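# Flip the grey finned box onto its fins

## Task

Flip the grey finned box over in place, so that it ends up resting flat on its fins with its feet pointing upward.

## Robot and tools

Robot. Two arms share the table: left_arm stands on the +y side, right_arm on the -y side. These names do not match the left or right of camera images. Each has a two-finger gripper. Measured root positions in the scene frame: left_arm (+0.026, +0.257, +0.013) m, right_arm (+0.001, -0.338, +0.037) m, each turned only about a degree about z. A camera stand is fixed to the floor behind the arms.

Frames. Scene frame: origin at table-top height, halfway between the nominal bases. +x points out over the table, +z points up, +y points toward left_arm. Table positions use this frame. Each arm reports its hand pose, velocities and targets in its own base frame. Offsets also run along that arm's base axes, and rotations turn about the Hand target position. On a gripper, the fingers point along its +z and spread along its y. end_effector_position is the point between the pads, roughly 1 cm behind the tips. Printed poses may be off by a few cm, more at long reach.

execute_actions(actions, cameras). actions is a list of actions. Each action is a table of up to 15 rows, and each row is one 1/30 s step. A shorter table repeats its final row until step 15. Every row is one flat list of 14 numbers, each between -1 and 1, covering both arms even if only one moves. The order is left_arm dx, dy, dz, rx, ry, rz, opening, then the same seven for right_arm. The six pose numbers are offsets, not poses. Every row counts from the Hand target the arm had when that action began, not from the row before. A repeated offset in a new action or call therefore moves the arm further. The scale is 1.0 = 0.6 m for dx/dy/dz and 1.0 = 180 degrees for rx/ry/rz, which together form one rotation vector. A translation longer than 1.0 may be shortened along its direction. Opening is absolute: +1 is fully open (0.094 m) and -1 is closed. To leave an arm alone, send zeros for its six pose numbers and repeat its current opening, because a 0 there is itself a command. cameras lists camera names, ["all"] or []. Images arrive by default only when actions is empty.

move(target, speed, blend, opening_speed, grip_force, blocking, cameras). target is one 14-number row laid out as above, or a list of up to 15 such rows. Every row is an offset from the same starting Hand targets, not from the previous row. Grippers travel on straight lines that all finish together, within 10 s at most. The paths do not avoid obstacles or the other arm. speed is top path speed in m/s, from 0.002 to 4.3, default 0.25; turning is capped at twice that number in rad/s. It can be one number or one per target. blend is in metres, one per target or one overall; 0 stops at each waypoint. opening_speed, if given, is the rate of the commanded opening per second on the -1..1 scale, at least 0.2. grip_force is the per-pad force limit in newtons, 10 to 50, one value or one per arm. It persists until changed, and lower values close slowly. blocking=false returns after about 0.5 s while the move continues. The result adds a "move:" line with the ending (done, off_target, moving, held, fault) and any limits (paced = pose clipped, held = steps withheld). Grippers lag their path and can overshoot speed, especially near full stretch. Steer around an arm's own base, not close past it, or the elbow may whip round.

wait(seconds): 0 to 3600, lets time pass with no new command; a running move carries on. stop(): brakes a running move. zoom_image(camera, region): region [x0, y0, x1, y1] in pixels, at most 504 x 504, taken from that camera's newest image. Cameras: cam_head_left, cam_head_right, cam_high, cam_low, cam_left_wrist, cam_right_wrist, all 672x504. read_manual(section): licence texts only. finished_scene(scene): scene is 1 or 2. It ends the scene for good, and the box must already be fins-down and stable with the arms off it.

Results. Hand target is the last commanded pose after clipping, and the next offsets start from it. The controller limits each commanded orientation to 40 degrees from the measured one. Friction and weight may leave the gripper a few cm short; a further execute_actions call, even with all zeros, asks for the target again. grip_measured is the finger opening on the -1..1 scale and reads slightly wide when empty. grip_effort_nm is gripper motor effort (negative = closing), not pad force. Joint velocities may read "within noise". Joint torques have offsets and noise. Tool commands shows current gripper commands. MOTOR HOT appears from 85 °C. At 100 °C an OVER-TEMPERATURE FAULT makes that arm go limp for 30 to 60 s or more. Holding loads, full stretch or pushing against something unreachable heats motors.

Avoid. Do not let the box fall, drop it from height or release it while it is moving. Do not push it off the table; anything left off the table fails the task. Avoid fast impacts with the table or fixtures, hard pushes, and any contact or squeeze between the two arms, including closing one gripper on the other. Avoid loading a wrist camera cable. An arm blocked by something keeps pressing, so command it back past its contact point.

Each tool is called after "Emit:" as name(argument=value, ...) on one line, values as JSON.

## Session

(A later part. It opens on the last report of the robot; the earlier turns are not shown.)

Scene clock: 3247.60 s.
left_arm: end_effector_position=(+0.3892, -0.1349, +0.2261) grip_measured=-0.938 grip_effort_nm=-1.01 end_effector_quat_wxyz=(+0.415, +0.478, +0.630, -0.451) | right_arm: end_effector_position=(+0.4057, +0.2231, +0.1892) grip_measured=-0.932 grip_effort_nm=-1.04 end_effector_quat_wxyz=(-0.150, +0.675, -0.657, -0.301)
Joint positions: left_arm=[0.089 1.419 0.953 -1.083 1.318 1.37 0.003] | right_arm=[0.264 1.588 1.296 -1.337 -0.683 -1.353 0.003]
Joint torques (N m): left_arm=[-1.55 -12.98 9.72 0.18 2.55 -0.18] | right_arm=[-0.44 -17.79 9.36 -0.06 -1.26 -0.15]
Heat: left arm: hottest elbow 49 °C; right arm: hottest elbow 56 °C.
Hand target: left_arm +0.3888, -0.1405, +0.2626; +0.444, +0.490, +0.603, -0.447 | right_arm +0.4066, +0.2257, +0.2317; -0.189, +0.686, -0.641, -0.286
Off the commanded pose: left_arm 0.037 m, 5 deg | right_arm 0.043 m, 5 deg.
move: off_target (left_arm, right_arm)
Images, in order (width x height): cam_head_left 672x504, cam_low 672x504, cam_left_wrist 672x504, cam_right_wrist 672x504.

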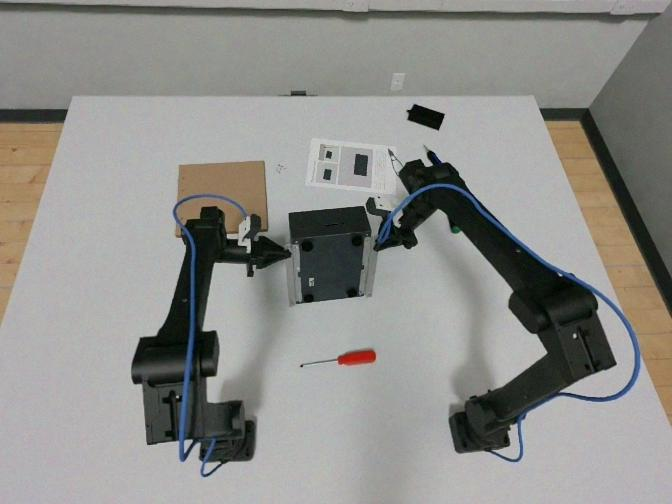

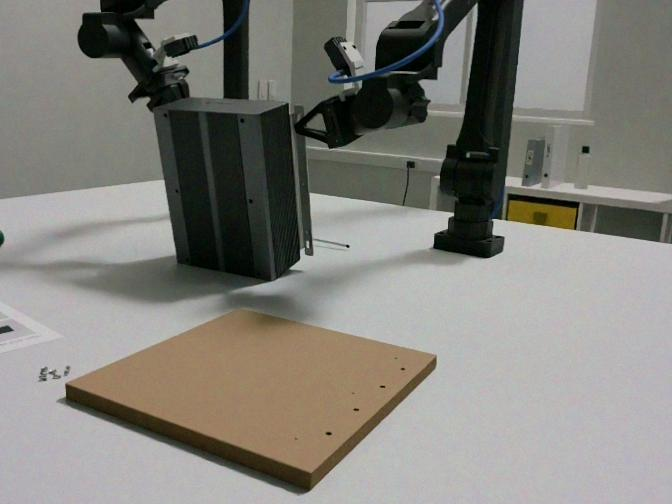

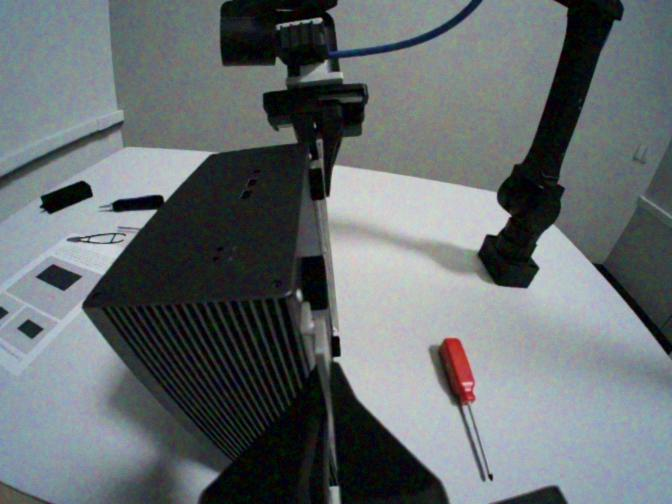

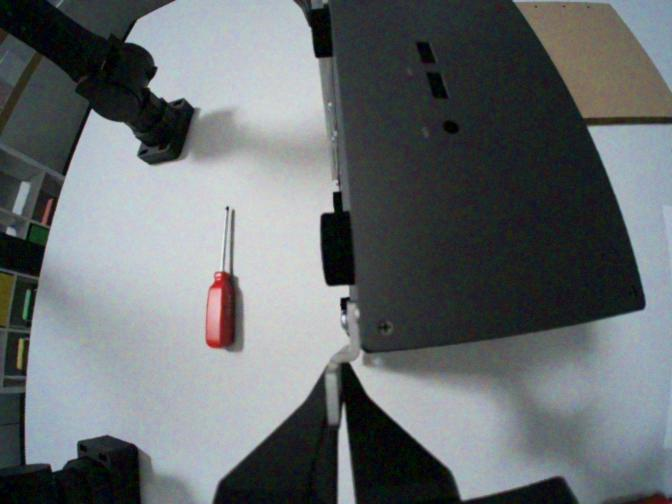

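Emit:
move(target=[-0.03,0,-0.055,0.0042,-0.0331,0,-1,-0.03,0,-0.055,0.0019,-0.0333,0,-1], speed=0.03, cameras=["cam_low"])

Scene clock: 3286.57 s.
left_arm: end_effector_position=(+0.3670, -0.1380, +0.2198) grip_measured=-0.938 grip_effort_nm=-1.01 end_effector_quat_wxyz=(+0.451, +0.501, +0.602, -0.429) | right_arm: end_effector_position=(+0.3851, +0.2200, +0.1840) grip_measured=-0.932 grip_effort_nm=-1.04 end_effector_quat_wxyz=(-0.198, +0.682, -0.652, -0.266)
Joint positions: left_arm=[0.089 1.349 0.851 -0.958 1.341 1.386 0.003] | right_arm=[0.273 1.467 1.146 -1.166 -0.671 -1.313 0.003]
Joint torques (N m): left_arm=[-1.14 -8.47 8.18 2.17 1.44 -0.07] | right_arm=[0.21 -12.63 8.25 1.55 -0.75 -0.36]
Heat: left arm: hottest elbow 49 °C; right arm: hottest elbow 55 °C.
Hand target: left_arm +0.3708, -0.1404, +0.2296; +0.471, +0.515, +0.582, -0.417 | right_arm +0.3887, +0.2256, +0.1989; -0.225, +0.699, -0.630, -0.252
Off the commanded pose: left_arm 0.011 m, 4 deg | right_arm 0.016 m, 5 deg.
move: off_target (left_arm, right_arm)

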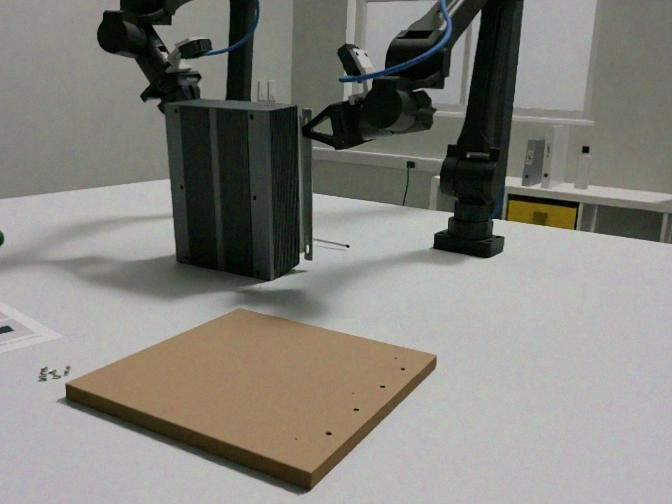

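Emit:
move(target=[-0.025,0,-0.03,0.0035,-0.0276,0,-1,-0.025,0,-0.03,0.0016,-0.0278,0,-1], speed=0.03, cameras=["cam_low","cam_right_wrist"])

Scene clock: 3306.10 s.
left_arm: end_effector_position=(+0.3513, -0.1397, +0.2123) grip_measured=-0.938 grip_effort_nm=-1.01 end_effector_quat_wxyz=(+0.481, +0.518, +0.577, -0.410) | right_arm: end_effector_position=(+0.3681, +0.2193, +0.1797) grip_measured=-0.932 grip_effort_nm=-1.04 end_effector_quat_wxyz=(-0.234, +0.690, -0.643, -0.237)
Joint positions: left_arm=[0.09 1.299 0.767 -0.833 1.363 1.386 0.003] | right_arm=[0.288 1.374 1.033 -1.036 -0.655 -1.287 0.003]
Joint torques (N m): left_arm=[-1.14 -6.42 7.73 2.4 0.45 0.07] | right_arm=[0.79 -9 7.42 2.47 -0.46 -0.42]
Heat: left arm: hottest elbow 47 °C; right arm: hottest elbow 53 °C.
Hand target: left_arm +0.3558, -0.1405, +0.2115; +0.493, +0.535, +0.563, -0.391 | right_arm +0.3737, +0.2258, +0.1809; -0.254, +0.709, -0.619, -0.223
Off the commanded pose: left_arm 0.005 m, 4 deg | right_arm 0.009 m, 4 deg.
move: off_target (left_arm, right_arm)

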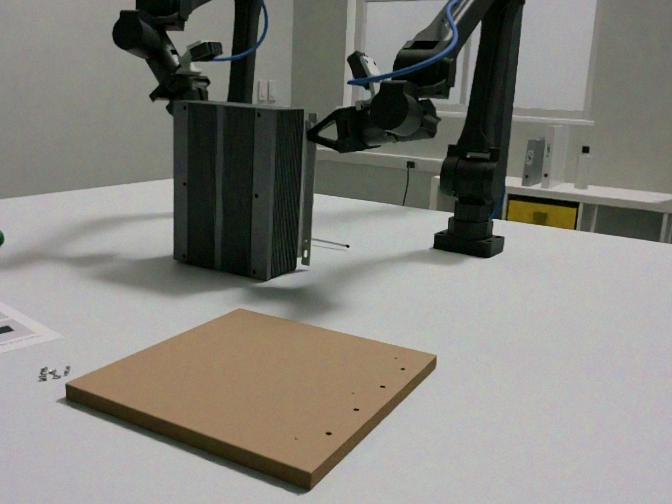

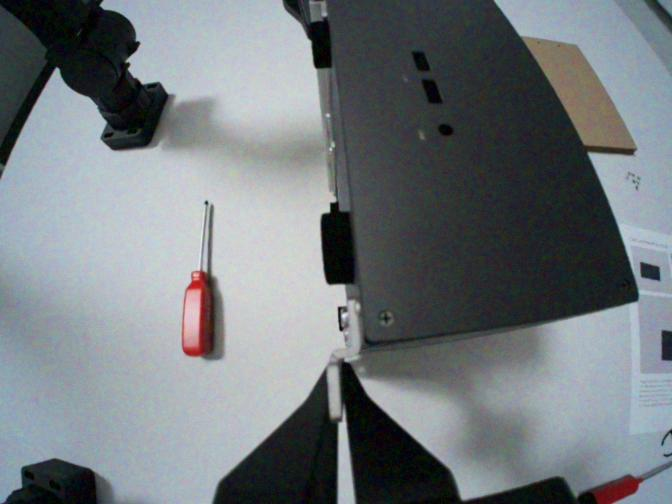

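Emit:
move(target=[[0,0,0,0,0,0,-1,-0.006,-0.008,0.002,0,0,0,-0.5],[0,0,0,0,0,0,-1,-0.006,-0.012,0.002,0.2233,0.0447,-0.0029,-0.5]], speed=0.1, opening_speed=1.0, cameras=["cam_low","cam_right_wrist"])

Emit:
zoom_image(camera="cam_right_wrist", region=[240, 180, 480, 420])

Scene clock: 3339.40 s.
left_arm: end_effector_position=(+0.3510, -0.1389, +0.2110) grip_measured=-0.938 grip_effort_nm=-1.01 end_effector_quat_wxyz=(+0.481, +0.516, +0.578, -0.410) | right_arm: end_effector_position=(+0.3650, +0.2232, +0.1819) grip_measured=-0.502 grip_effort_nm=0.07 end_effector_quat_wxyz=(-0.434, +0.565, -0.520, -0.470)
Joint positions: left_arm=[0.093 1.299 0.762 -0.824 1.365 1.378 0.003] | right_arm=[0.139 1.479 0.833 -0.616 -1.379 -1.258 0.023]
Joint torques (N m): left_arm=[-1.32 -6.59 7.98 2.26 0.38 0.09] | right_arm=[-2.26 -8.64 6.57 1.31 -1.03 0]
Heat: left arm: hottest elbow 45 °C; right arm: hottest elbow 51 °C.
Hand target: left_arm +0.3558, -0.1404, +0.2116; +0.493, +0.535, +0.563, -0.391 | right_arm +0.3701, +0.2185, +0.1820; -0.440, +0.559, -0.524, -0.469
Off the commanded pose: left_arm 0.005 m, 4 deg | right_arm 0.007 m, 1 deg.
move: done

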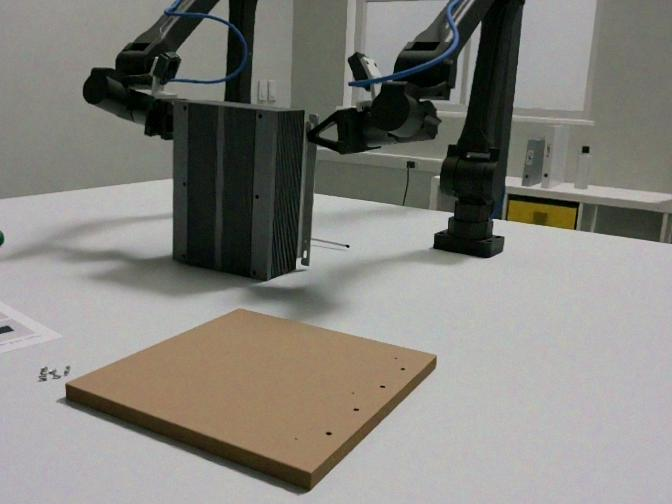

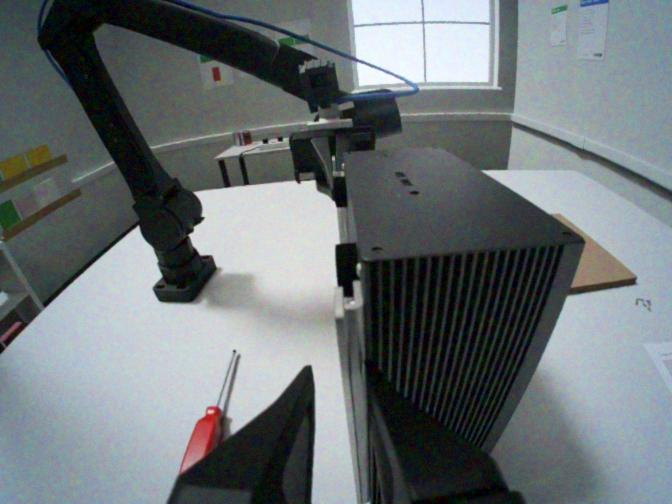

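Scaled by 2.100 from the camera's image (finer frame: 960x720).

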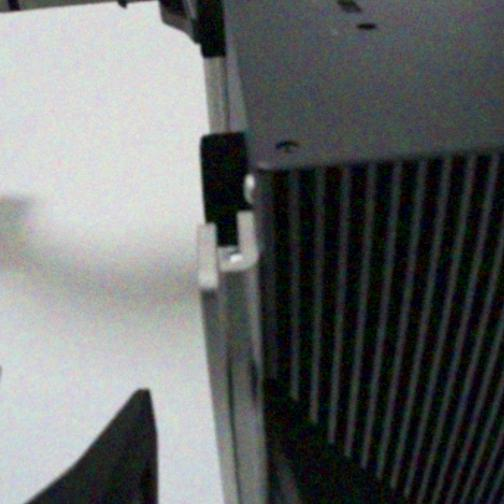

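Emit:
execute_actions(actions=[], cameras=["cam_head_left","cam_right_wrist"])

Scene clock: 3370.90 s.
left_arm: end_effector_position=(+0.3510, -0.1389, +0.2110) grip_measured=-0.938 grip_effort_nm=-1.01 end_effector_quat_wxyz=(+0.481, +0.516, +0.578, -0.410) | right_arm: end_effector_position=(+0.3650, +0.2232, +0.1819) grip_measured=-0.502 grip_effort_nm=0.07 end_effector_quat_wxyz=(-0.434, +0.565, -0.521, -0.470)
Joint positions: left_arm=[0.093 1.299 0.762 -0.824 1.365 1.378 0.003] | right_arm=[0.139 1.479 0.833 -0.616 -1.379 -1.258 0.023]
Joint velocities: within noise
Joint torques (N m): left_arm=[-1.44 -6.48 7.98 2.24 0.39 0.09] | right_arm=[-1.55 -9.05 6.57 1.39 -1.04 0.08]
Heat: left arm: hottest elbow 44 °C; right arm: hottest elbow 47 °C.
Hand target: left_arm +0.3558, -0.1404, +0.2116; +0.493, +0.535, +0.563, -0.391 | right_arm +0.3701, +0.2185, +0.1820; -0.440, +0.559, -0.524, -0.469
Tool commands: left_gripper/opening=-1.0 right_gripper/opening=-0.5
Off the commanded pose: left_arm 0.005 m, 4 deg | right_arm 0.007 m, 1 deg.
Images, in order (width x height): cam_head_left 672x504, cam_right_wrist 672x504.

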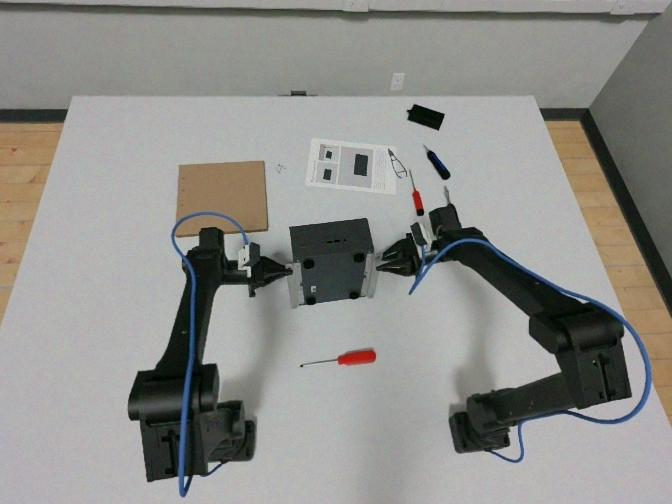

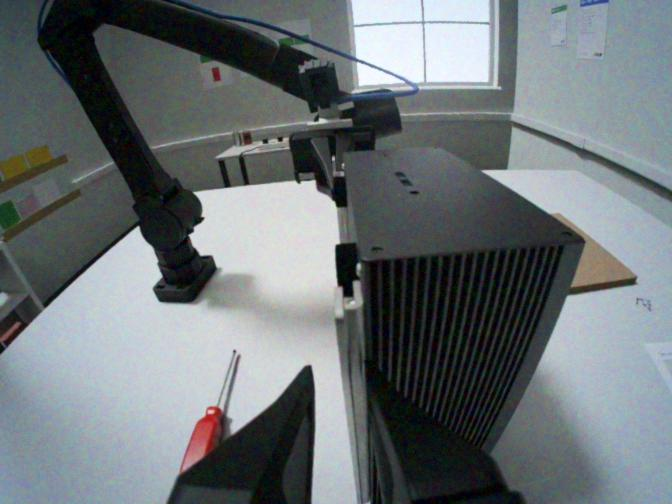

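Emit:
move(target=[[0,0,0,0,0,0,-1,0.008,-0.005,0,0,0,0,-0.5],[0,0,0,0,0,0,-1,0.008,-0.005,0,0,0,0,-1]], speed=0.05, opening_speed=0.4, cameras=["cam_right_wrist"])

Scene clock: 3382.03 s.
left_arm: end_effector_position=(+0.3509, -0.1389, +0.2108) grip_measured=-0.938 grip_effort_nm=-1.01 end_effector_quat_wxyz=(+0.482, +0.516, +0.577, -0.410) | right_arm: end_effector_position=(+0.3663, +0.2195, +0.1775) grip_measured=-0.932 grip_effort_nm=-1.01 end_effector_quat_wxyz=(-0.435, +0.563, -0.522, -0.469)
Joint positions: left_arm=[0.093 1.299 0.761 -0.821 1.365 1.379 0.003] | right_arm=[0.129 1.491 0.833 -0.629 -1.382 -1.282 0.003]
Joint torques (N m): left_arm=[-1.32 -6.59 8.05 2.13 0.36 0.09] | right_arm=[-2.02 -8.35 7.92 0.7 -1.04 -0.01]
Heat: left arm: hottest elbow 44 °C; right arm: hottest elbow 47 °C.
Hand target: left_arm +0.3558, -0.1405, +0.2116; +0.493, +0.535, +0.563, -0.391 | right_arm +0.3749, +0.2154, +0.1820; -0.440, +0.559, -0.524, -0.469
Off the commanded pose: left_arm 0.005 m, 4 deg | right_arm 0.010 m, 1 deg.
move: done

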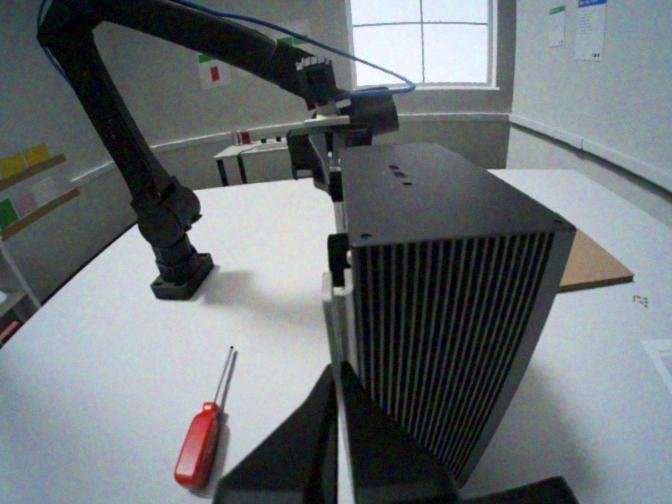

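Emit:
move(target=[0,0,0,-0.070,-0.009,0,-1,0,0,0,0.06,0.0034,0,-1], speed=0.1, cameras=[])

Scene clock: 3441.00 s.
left_arm: end_effector_position=(+0.3516, -0.1402, +0.2117) grip_measured=-0.938 grip_effort_nm=-1.01 end_effector_quat_wxyz=(+0.527, +0.485, +0.527, -0.458) | right_arm: end_effector_position=(+0.3692, +0.2184, +0.1787) grip_measured=-0.932 grip_effort_nm=-1.04 end_effector_quat_wxyz=(-0.466, +0.531, -0.479, -0.521)
Joint positions: left_arm=[0.099 1.334 0.684 -0.489 1.543 1.166 0.003] | right_arm=[0.118 1.546 0.793 -0.379 -1.545 -1.129 0.003]
Joint torques (N m): left_arm=[-0.73 -5.77 7.6 2.4 1.13 0.17] | right_arm=[-1.96 -9.11 6.86 1.44 -1.54 0.09]
Heat: left arm: hottest elbow 42 °C; right arm: hottest elbow 46 °C.
Hand target: left_arm +0.3558, -0.1404, +0.2116; +0.557, +0.483, +0.510, -0.443 | right_arm +0.3748, +0.2155, +0.1820; -0.488, +0.513, -0.480, -0.519
Off the commanded pose: left_arm 0.004 m, 4 deg | right_arm 0.007 m, 3 deg.
joint sent to its limit (left arm) — joint 5 (wrist yaw), upper limit. The joint targets are off in orientation, not in position.
move: off_target (left_arm, right_arm)

Emit:
move(target=[[0.02,0.0025,0.03,0,0,0,-1,0.02,0.0017,0.03,0,0,0,-1],[0.0661,0.0083,0.0517,-0.0056,0.0441,0,-1,0.0664,0.0057,0.0517,-0.0038,0.0443,0,-1]], speed=0.04, blend=0.01, cameras=["cam_low","cam_left_wrist","cam_right_wrist"])

Scene clock: 3498.83 s.
left_arm: end_effector_position=(+0.3887, -0.1383, +0.2263) grip_measured=-0.938 grip_effort_nm=-1.01 end_effector_quat_wxyz=(+0.491, +0.437, +0.569, -0.494) | right_arm: end_effector_position=(+0.3995, +0.2173, +0.1870) grip_measured=-0.932 grip_effort_nm=-1.04 end_effector_quat_wxyz=(-0.426, +0.489, -0.526, -0.550)
Joint positions: left_arm=[0.094 1.367 0.708 -0.079 1.527 0.604 0.003] | right_arm=[0.107 1.583 0.869 -0.374 -1.535 -0.925 0.003]
Joint torques (N m): left_arm=[-0.09 -8.41 9.32 2.81 1.34 -0.07] | right_arm=[-0.85 -11.4 10.18 1.07 -1.83 0.35]
Heat: left arm: hottest elbow 43 °C; right arm: hottest elbow 47 °C.
Hand target: left_arm +0.3955, -0.1355, +0.2425; +0.524, +0.446, +0.543, -0.480 | right_arm +0.4147, +0.2189, +0.2130; -0.450, +0.478, -0.516, -0.550
Off the commanded pose: left_arm 0.018 m, 5 deg | right_arm 0.030 m, 3 deg.
move: off_target (left_arm, right_arm)

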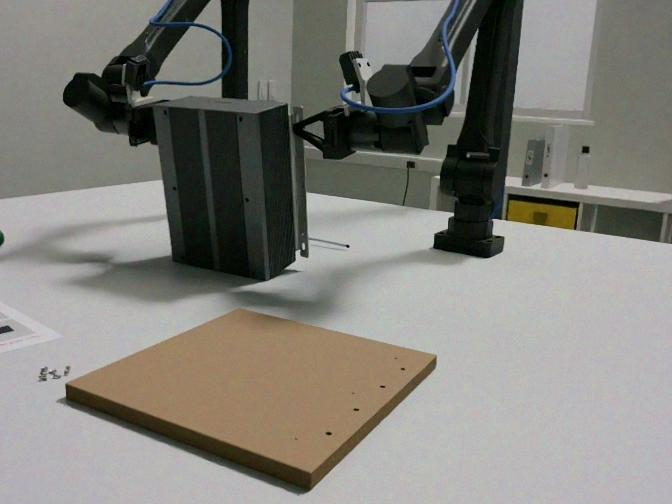

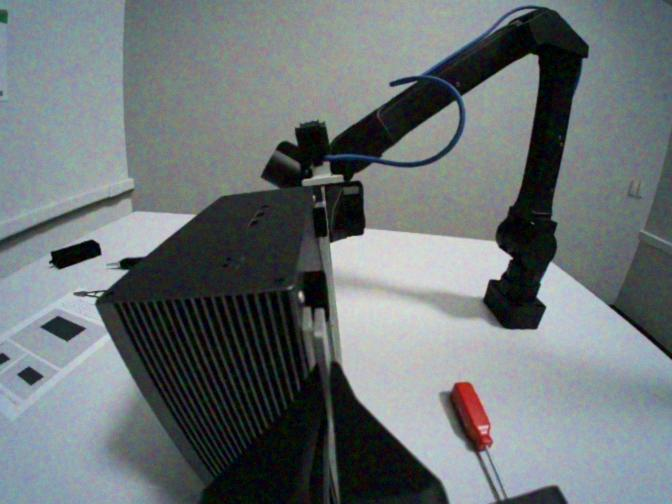

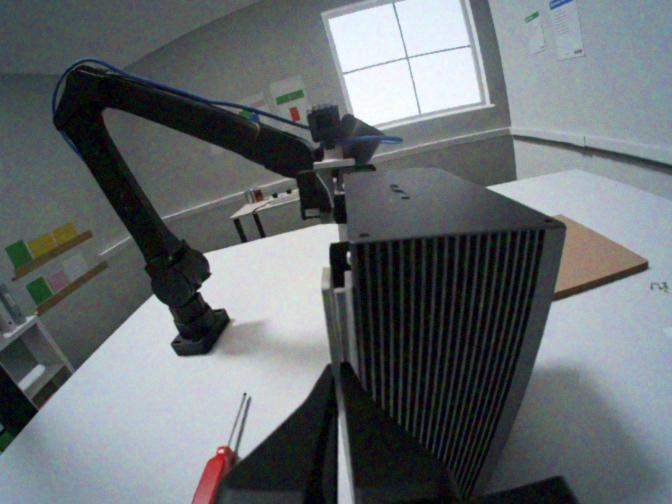

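Emit:
move(target=[[0.0248,0.0031,0.0108,-0.0056,0.0441,0,-1,0.0249,0.0021,0.0108,-0.0038,0.0443,0,-1],[0.0546,0.0069,0.0133,-0.0125,0.0992,0,-1,0.0548,0.0047,0.0133,-0.0085,0.0996,0,-1]], speed=0.04, blend=0.01, cameras=["cam_low"])

Scene clock: 3516.13 s.
left_arm: end_effector_position=(+0.4199, -0.1345, +0.2341) grip_measured=-0.938 grip_effort_nm=-1.01 end_effector_quat_wxyz=(+0.426, +0.356, +0.624, -0.549) | right_arm: end_effector_position=(+0.4339, +0.2206, +0.1930) grip_measured=-0.932 grip_effort_nm=-1.04 end_effector_quat_wxyz=(+0.347, -0.416, +0.585, +0.604)
Joint positions: left_arm=[0.096 1.424 0.772 0.026 1.515 0.233 0.003] | right_arm=[0.106 1.675 1.027 -0.647 -1.539 -0.864 0.003]
Joint torques (N m): left_arm=[-0.21 -8.76 10.32 2.19 1.49 -0.45] | right_arm=[-0.73 -13.63 10.45 0.05 -1.77 0.5]
Heat: left arm: hottest elbow 44 °C; right arm: hottest elbow 50 °C.
Hand target: left_arm +0.4282, -0.1314, +0.2506; +0.442, +0.356, +0.609, -0.554 | right_arm +0.4476, +0.2217, +0.2211; +0.358, -0.393, +0.587, +0.611
Off the commanded pose: left_arm 0.019 m, 3 deg | right_arm 0.031 m, 3 deg.
move: off_target (left_arm, right_arm)

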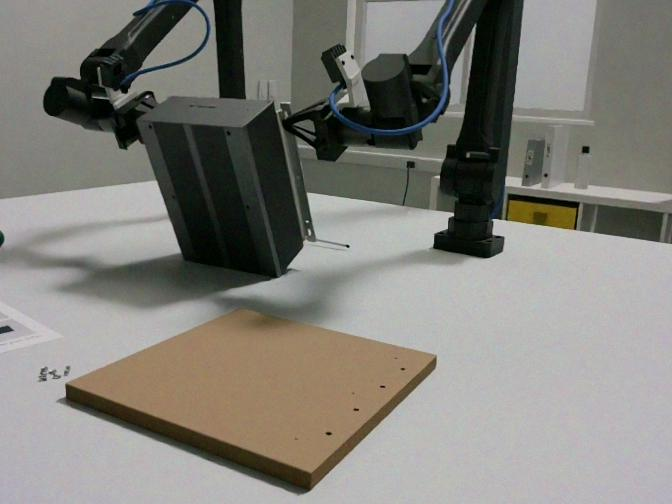

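Emit:
move(target=[[0.0331,0.0042,-0.0058,-0.0069,0.0551,0,-1,0.0332,0.0028,-0.0058,-0.0047,0.0553,0,-1],[0.0638,0.0080,-0.0273,-0.0139,0.1102,0,-1,0.0641,0.0055,-0.0273,-0.0094,0.1107,0,-1]], speed=0.04, blend=0.01, cameras=["cam_low"])

Scene clock: 3529.27 s.
left_arm: end_effector_position=(+0.4567, -0.1282, +0.2132) grip_measured=-0.938 grip_effort_nm=-1.01 end_effector_quat_wxyz=(+0.310, +0.217, +0.683, -0.625) | right_arm: end_effector_position=(+0.4708, +0.2246, +0.1764) grip_measured=-0.932 grip_effort_nm=-1.04 end_effector_quat_wxyz=(+0.217, -0.292, +0.655, +0.662)
Joint positions: left_arm=[0.102 1.558 0.818 0.258 1.515 -0.322 0.003] | right_arm=[0.106 1.802 1.16 -0.784 -1.542 -0.592 0.003]
Joint torques (N m): left_arm=[-0.62 -11.28 10.21 2.91 1.15 -0.03] | right_arm=[-1.26 -15.5 9.87 0.72 -1.52 0.23]
Heat: left arm: hottest elbow 44 °C; right arm: hottest elbow 51 °C.
Hand target: left_arm +0.4666, -0.1266, +0.2342; +0.339, +0.246, +0.664, -0.620 | right_arm +0.4860, +0.2250, +0.2045; +0.245, -0.286, +0.649, +0.661
Off the commanded pose: left_arm 0.023 m, 5 deg | right_arm 0.032 m, 3 deg.
move: off_target (left_arm, right_arm)

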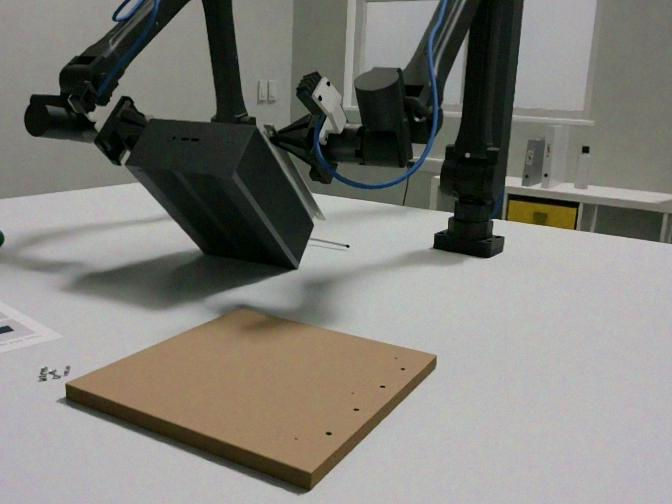

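Emit:
move(target=[[0.0255,0.0032,-0.0327,-0.0069,0.0551,0,-1,0.0256,0.0022,-0.0327,-0.0047,0.0553,0,-1],[0.0453,0.0057,-0.0727,-0.0139,0.1102,0,-1,0.0455,0.0039,-0.0727,-0.0094,0.1107,0,-1]], speed=0.04, blend=0.01, cameras=["cam_low"])

Scene clock: 3541.67 s.
left_arm: end_effector_position=(+0.4774, -0.1232, +0.1592) grip_measured=-0.938 grip_effort_nm=-1.01 end_effector_quat_wxyz=(+0.187, +0.081, +0.713, -0.671) | right_arm: end_effector_position=(+0.4928, +0.2269, +0.1293) grip_measured=-0.932 grip_effort_nm=-1.04 end_effector_quat_wxyz=(+0.089, -0.163, +0.701, +0.688)
Joint positions: left_arm=[0.108 1.715 0.842 0.333 1.511 -0.647 0.003] | right_arm=[0.106 1.918 1.187 -0.65 -1.534 -0.168 0.003]
Joint torques (N m): left_arm=[-0.85 -13.63 10.74 3.1 1.35 0.03] | right_arm=[-1.67 -17.14 9.99 1.29 -1.45 0.13]
Heat: left arm: hottest elbow 45 °C; right arm: hottest elbow 51 °C.
Hand target: left_arm +0.4937, -0.1231, +0.1906; +0.225, +0.128, +0.698, -0.668 | right_arm +0.5134, +0.2273, +0.1609; +0.125, -0.171, +0.691, +0.691
Off the commanded pose: left_arm 0.035 m, 7 deg | right_arm 0.038 m, 4 deg.
move: off_target (left_arm, right_arm)

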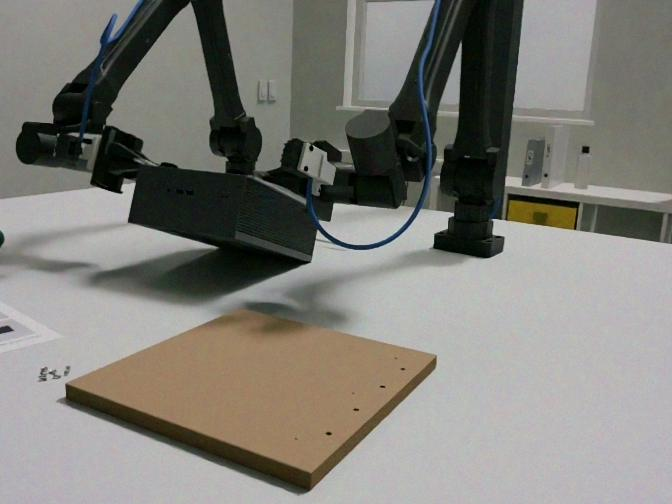

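Emit:
move(target=[[0.0033,0.0004,-0.0467,-0.0069,0.0551,0,-1,0.0033,0.0003,-0.0467,-0.0047,0.0553,0,-1],[0.0149,0.0019,-0.1017,-0.0139,0.1102,0,-1,0.0149,0.0013,-0.1017,-0.0094,0.1107,0,-1]], speed=0.04, blend=0.01, cameras=["cam_low","cam_head_left"])

Scene clock: 3556.43 s.
left_arm: end_effector_position=(+0.4834, -0.1216, +0.0961) grip_measured=-0.938 grip_effort_nm=-1.01 end_effector_quat_wxyz=(+0.079, -0.034, +0.720, -0.688) | right_arm: end_effector_position=(+0.4990, +0.2275, +0.0727) grip_measured=-0.932 grip_effort_nm=-1.04 end_effector_quat_wxyz=(-0.022, -0.050, +0.718, +0.694)
Joint positions: left_arm=[0.11 1.867 0.857 0.333 1.506 -0.828 0.003] | right_arm=[0.106 2.047 1.211 -0.632 -1.534 0.066 0.003]
Joint torques (N m): left_arm=[-1.03 -15.33 9.89 2.36 1.69 -0.24] | right_arm=[-0.79 -18.37 9.36 1.01 -1.36 0.34]
Heat: left arm: hottest elbow 47 °C; right arm: hottest elbow 50 °C.
Hand target: left_arm +0.5026, -0.1221, +0.1296; +0.104, +0.006, +0.712, -0.695 | right_arm +0.5224, +0.2281, +0.1000; +0.001, -0.051, +0.712, +0.700
Off the commanded pose: left_arm 0.039 m, 6 deg | right_arm 0.036 m, 3 deg.
move: off_target (left_arm, right_arm)
Images, in order (width x height): cam_head_left 672x504, cam_low 672x504.

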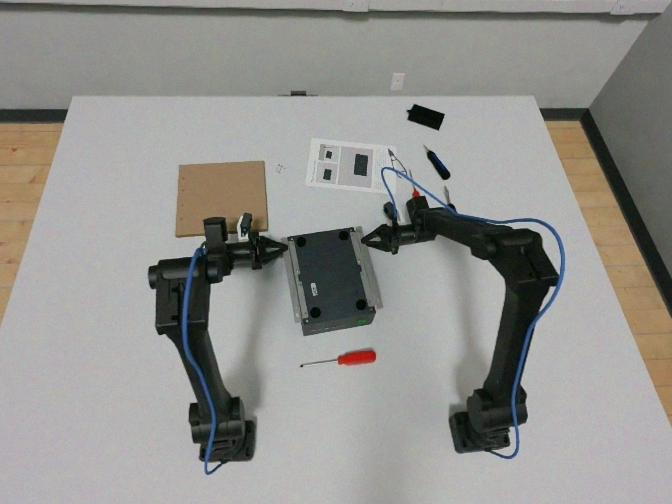

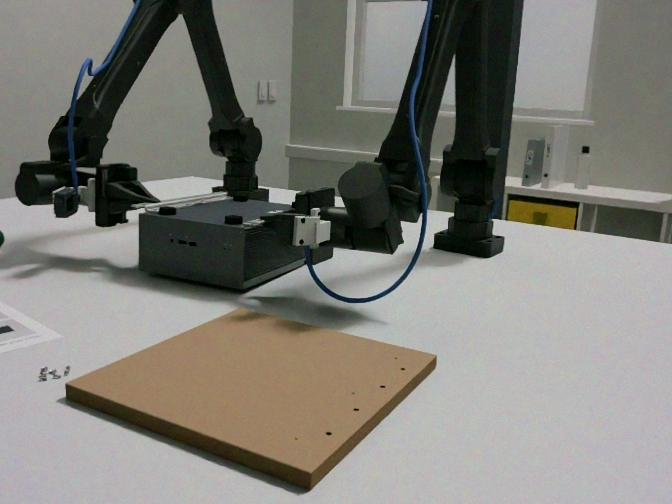

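Emit:
move(target=[[0.007,0.0009,-0.0777,-0.0028,0.022,0,-1,0.007,0.0006,-0.0633,-0.0019,0.0221,0,-1]], speed=0.025, cameras=["cam_low"])

Emit:
zoom_image(camera="cam_low", region=[100, 170, 360, 310])

Scene clock: 3564.97 s.
left_arm: end_effector_position=(+0.4913, -0.1207, +0.0869) grip_measured=-0.938 grip_effort_nm=-1.01 end_effector_quat_wxyz=(+0.059, -0.035, +0.713, -0.698) | right_arm: end_effector_position=(+0.5047, +0.2282, +0.0644) grip_measured=-0.932 grip_effort_nm=-1.04 end_effector_quat_wxyz=(-0.036, -0.039, +0.708, +0.704)
Joint positions: left_arm=[0.111 1.919 0.895 0.344 1.541 -0.855 0.003] | right_arm=[0.106 2.087 1.235 -0.632 -1.564 0.083 0.003]
Joint torques (N m): left_arm=[-1.2 -10.99 8.53 2.76 0.33 0.09] | right_arm=[-1.32 -13.92 9.72 0.53 -0.03 0.2]
Heat: left arm: hottest elbow 47 °C; right arm: hottest elbow 51 °C.
Hand target: left_arm +0.5067, -0.1215, +0.0830; +0.079, -0.018, +0.712, -0.698 | right_arm +0.5265, +0.2285, +0.0621; -0.024, -0.026, +0.714, +0.699
Off the commanded pose: left_arm 0.016 m, 3 deg | right_arm 0.022 m, 2 deg.
move: off_target (left_arm, right_arm)

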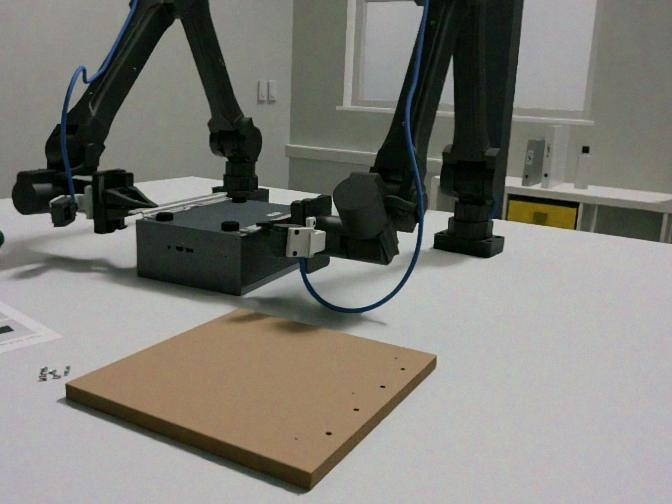

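Scaled by 1.938.

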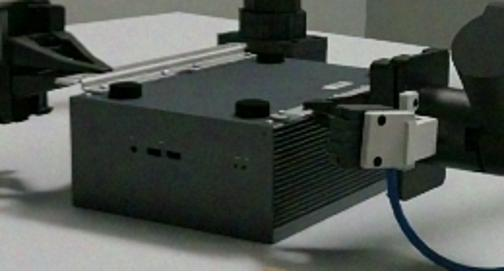

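Emit:
move(target=[[-0.017,-0.002,-0.0167,0,0,0,-1,-0.025,-0.002,-0.0133,0,0,0,-1]], speed=0.025, cameras=["cam_left_wrist","cam_right_wrist"])

Scene clock: 3572.70 s.
left_arm: end_effector_position=(+0.4918, -0.1206, +0.0865) grip_measured=-0.938 grip_effort_nm=-1.01 end_effector_quat_wxyz=(+0.060, -0.032, +0.712, -0.699) | right_arm: end_effector_position=(+0.5047, +0.2282, +0.0644) grip_measured=-0.932 grip_effort_nm=-1.04 end_effector_quat_wxyz=(-0.034, -0.041, +0.708, +0.704)
Joint positions: left_arm=[0.111 1.925 0.895 0.369 1.545 -0.87 0.003] | right_arm=[0.106 2.087 1.235 -0.632 -1.564 0.078 0.003]
Joint torques (N m): left_arm=[-1.14 -10.75 6.16 2.74 0.11 0.33] | right_arm=[-0.67 -14.27 6.5 0.99 -0.08 0]
Heat: left arm: hottest elbow 46 °C; right arm: hottest elbow 52 °C.
Hand target: left_arm +0.4966, -0.1227, +0.0728; +0.079, -0.018, +0.712, -0.697 | right_arm +0.5115, +0.2272, +0.0541; -0.024, -0.026, +0.714, +0.699
Off the commanded pose: left_arm 0.014 m, 3 deg | right_arm 0.012 m, 2 deg.
move: off_target (left_arm, right_arm)

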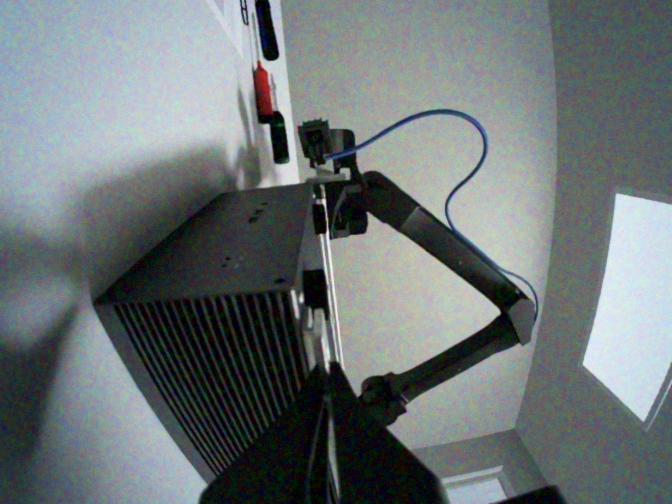

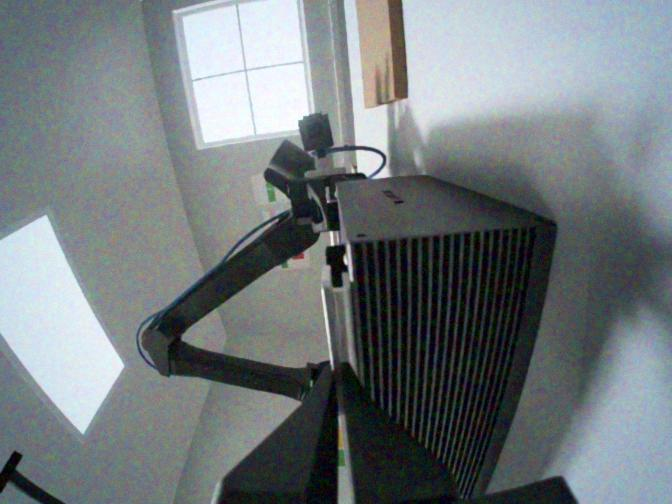

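Emit:
move(target=[[0,0,0.02,0,0,0,-1,0,0,0.0167,0,0,0,-1],[0,0,0.02,0,0,0,-0.5,0,0,0.0167,0,0,0,-0.5]], speed=0.03, opening_speed=0.3, cameras=["cam_left_wrist","cam_right_wrist"])

Scene clock: 3583.60 s.
left_arm: end_effector_position=(+0.4958, -0.1201, +0.0900) grip_measured=-0.503 grip_effort_nm=0.16 end_effector_quat_wxyz=(+0.081, -0.015, +0.713, -0.696) | right_arm: end_effector_position=(+0.5084, +0.2286, +0.0585) grip_measured=-0.502 grip_effort_nm=0.08 end_effector_quat_wxyz=(-0.043, -0.029, +0.715, +0.697)
Joint positions: left_arm=[0.111 1.925 0.895 0.435 1.539 -0.881 0.023] | right_arm=[0.106 2.087 1.22 -0.515 -1.546 0.211 0.023]
Joint torques (N m): left_arm=[-1.32 -12.63 5.55 2.28 0.37 -0.23] | right_arm=[-1.14 -18.08 5.27 1.32 -0.69 -0.08]
Heat: left arm: hottest elbow 44 °C; right arm: hottest elbow 50 °C.
Hand target: left_arm +0.4966, -0.1227, +0.0848; +0.079, -0.018, +0.712, -0.698 | right_arm +0.5116, +0.2273, +0.0642; -0.024, -0.026, +0.714, +0.699
Off the commanded pose: left_arm 0.006 m, 0 deg | right_arm 0.006 m, 2 deg.
move: done; target 2's new opening was sent with left_arm's hand 0.005 m and 3 deg from that target

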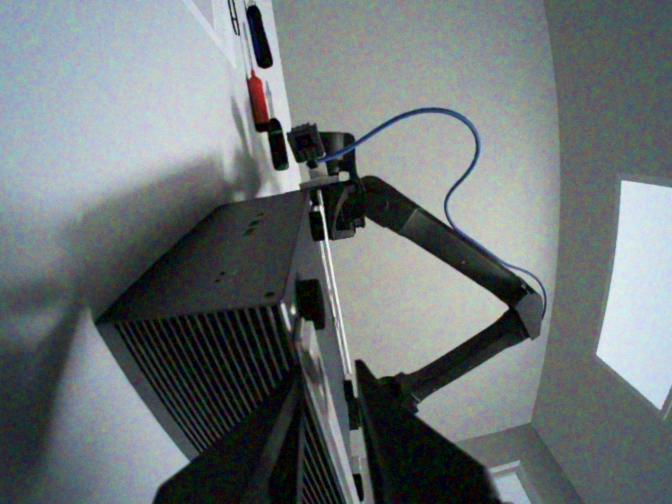

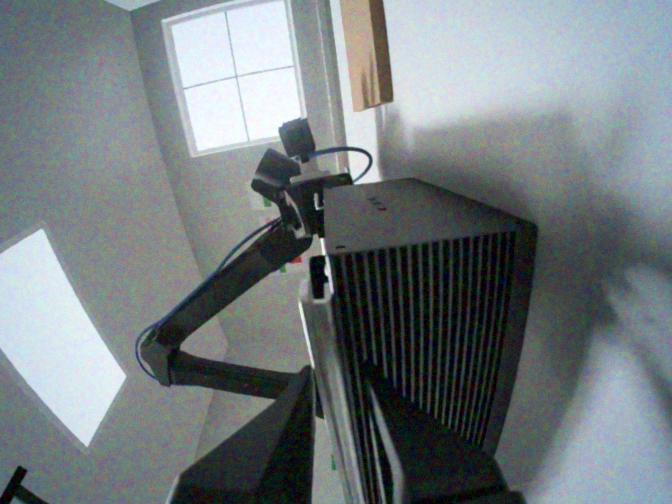

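Emit:
move(target=[[-0.018,0.132,0,0,0,0,-0.5,0.0136,-0.1325,0,0,0,0,-0.5],[-0.018,0.2,0.2,0,0,0,-0.5,0.0136,-0.2,0.2,0,0,0,-0.5]], speed=[0.05,0.12], cameras=["cam_low","cam_head_left","cam_high"])

Emit:
zoom_image(camera="cam_low", region=[100, 170, 360, 310])

Scene clock: 3596.77 s.
left_arm: end_effector_position=(+0.4756, -0.0109, +0.1873) grip_measured=-0.503 grip_effort_nm=0.16 end_effector_quat_wxyz=(+0.143, -0.116, +0.702, -0.688) | right_arm: end_effector_position=(+0.5145, +0.1148, +0.1750) grip_measured=-0.502 grip_effort_nm=0.07 end_effector_quat_wxyz=(+0.032, +0.050, +0.703, +0.709)
Joint positions: left_arm=[0.353 1.628 0.837 0.157 1.55 -0.897 0.023] | right_arm=[-0.116 1.828 1.174 -0.769 -1.577 0.174 0.023]
Joint torques (N m): left_arm=[-0.03 -12.16 9.88 1.25 0.61 -0.04] | right_arm=[-1.79 -14.92 7.17 1.26 -1 -0.16]
Heat: left arm: hottest elbow 43 °C; right arm: hottest elbow 49 °C.
Hand target: left_arm +0.4857, -0.0027, +0.2048; +0.079, -0.018, +0.712, -0.698 | right_arm +0.5197, +0.1074, +0.1842; -0.024, -0.026, +0.714, +0.699
Off the commanded pose: left_arm 0.022 m, 14 deg | right_arm 0.013 m, 11 deg.
joint sent to its limit (left arm) — joint 5 (wrist yaw), upper limit. The joint targets are off in orientation, not in position.
joint at its limit (right arm) — joint 5 (wrist yaw), lower limit.
move: off_target (left_arm, right_arm)
Images, in order (width x height): cam_head_left 672x504, cam_high 672x504, cam_low 672x504.

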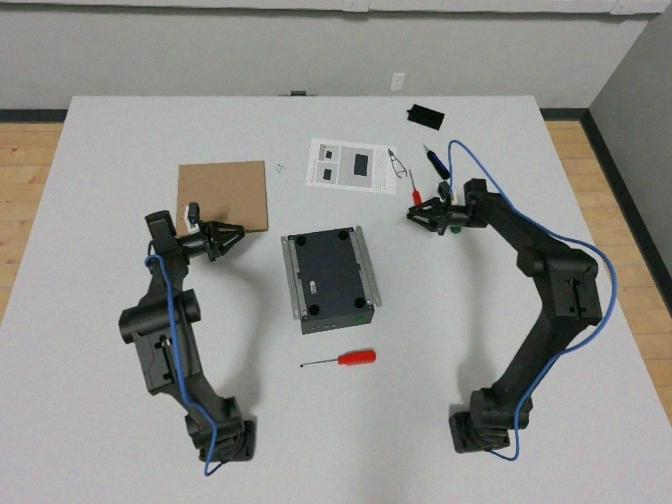

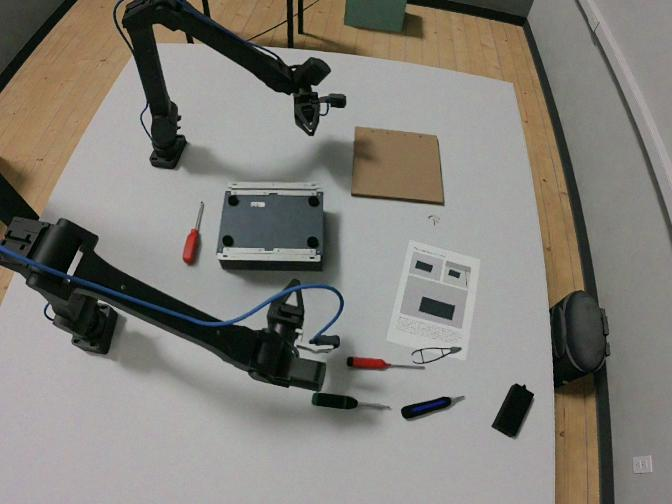

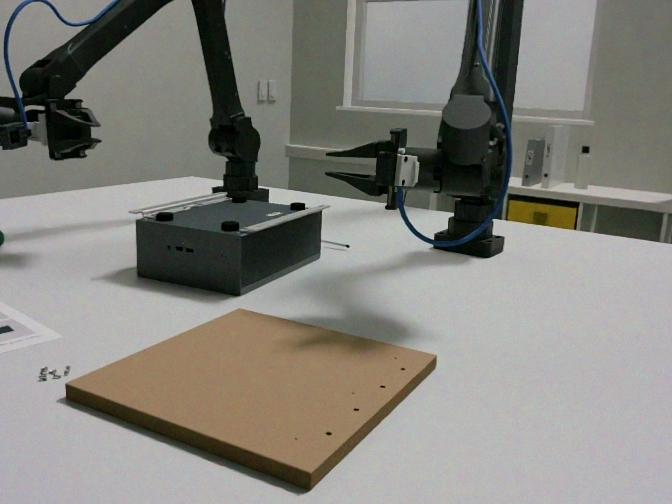

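Scaled by 1.938.

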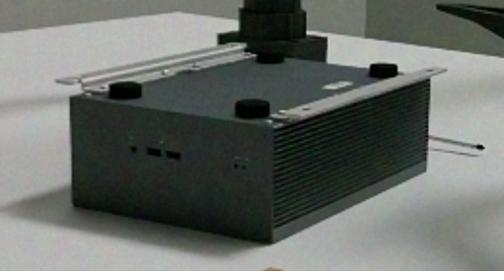

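Emit:
finished_scene(scene=1)

The scene is finished: the task was done.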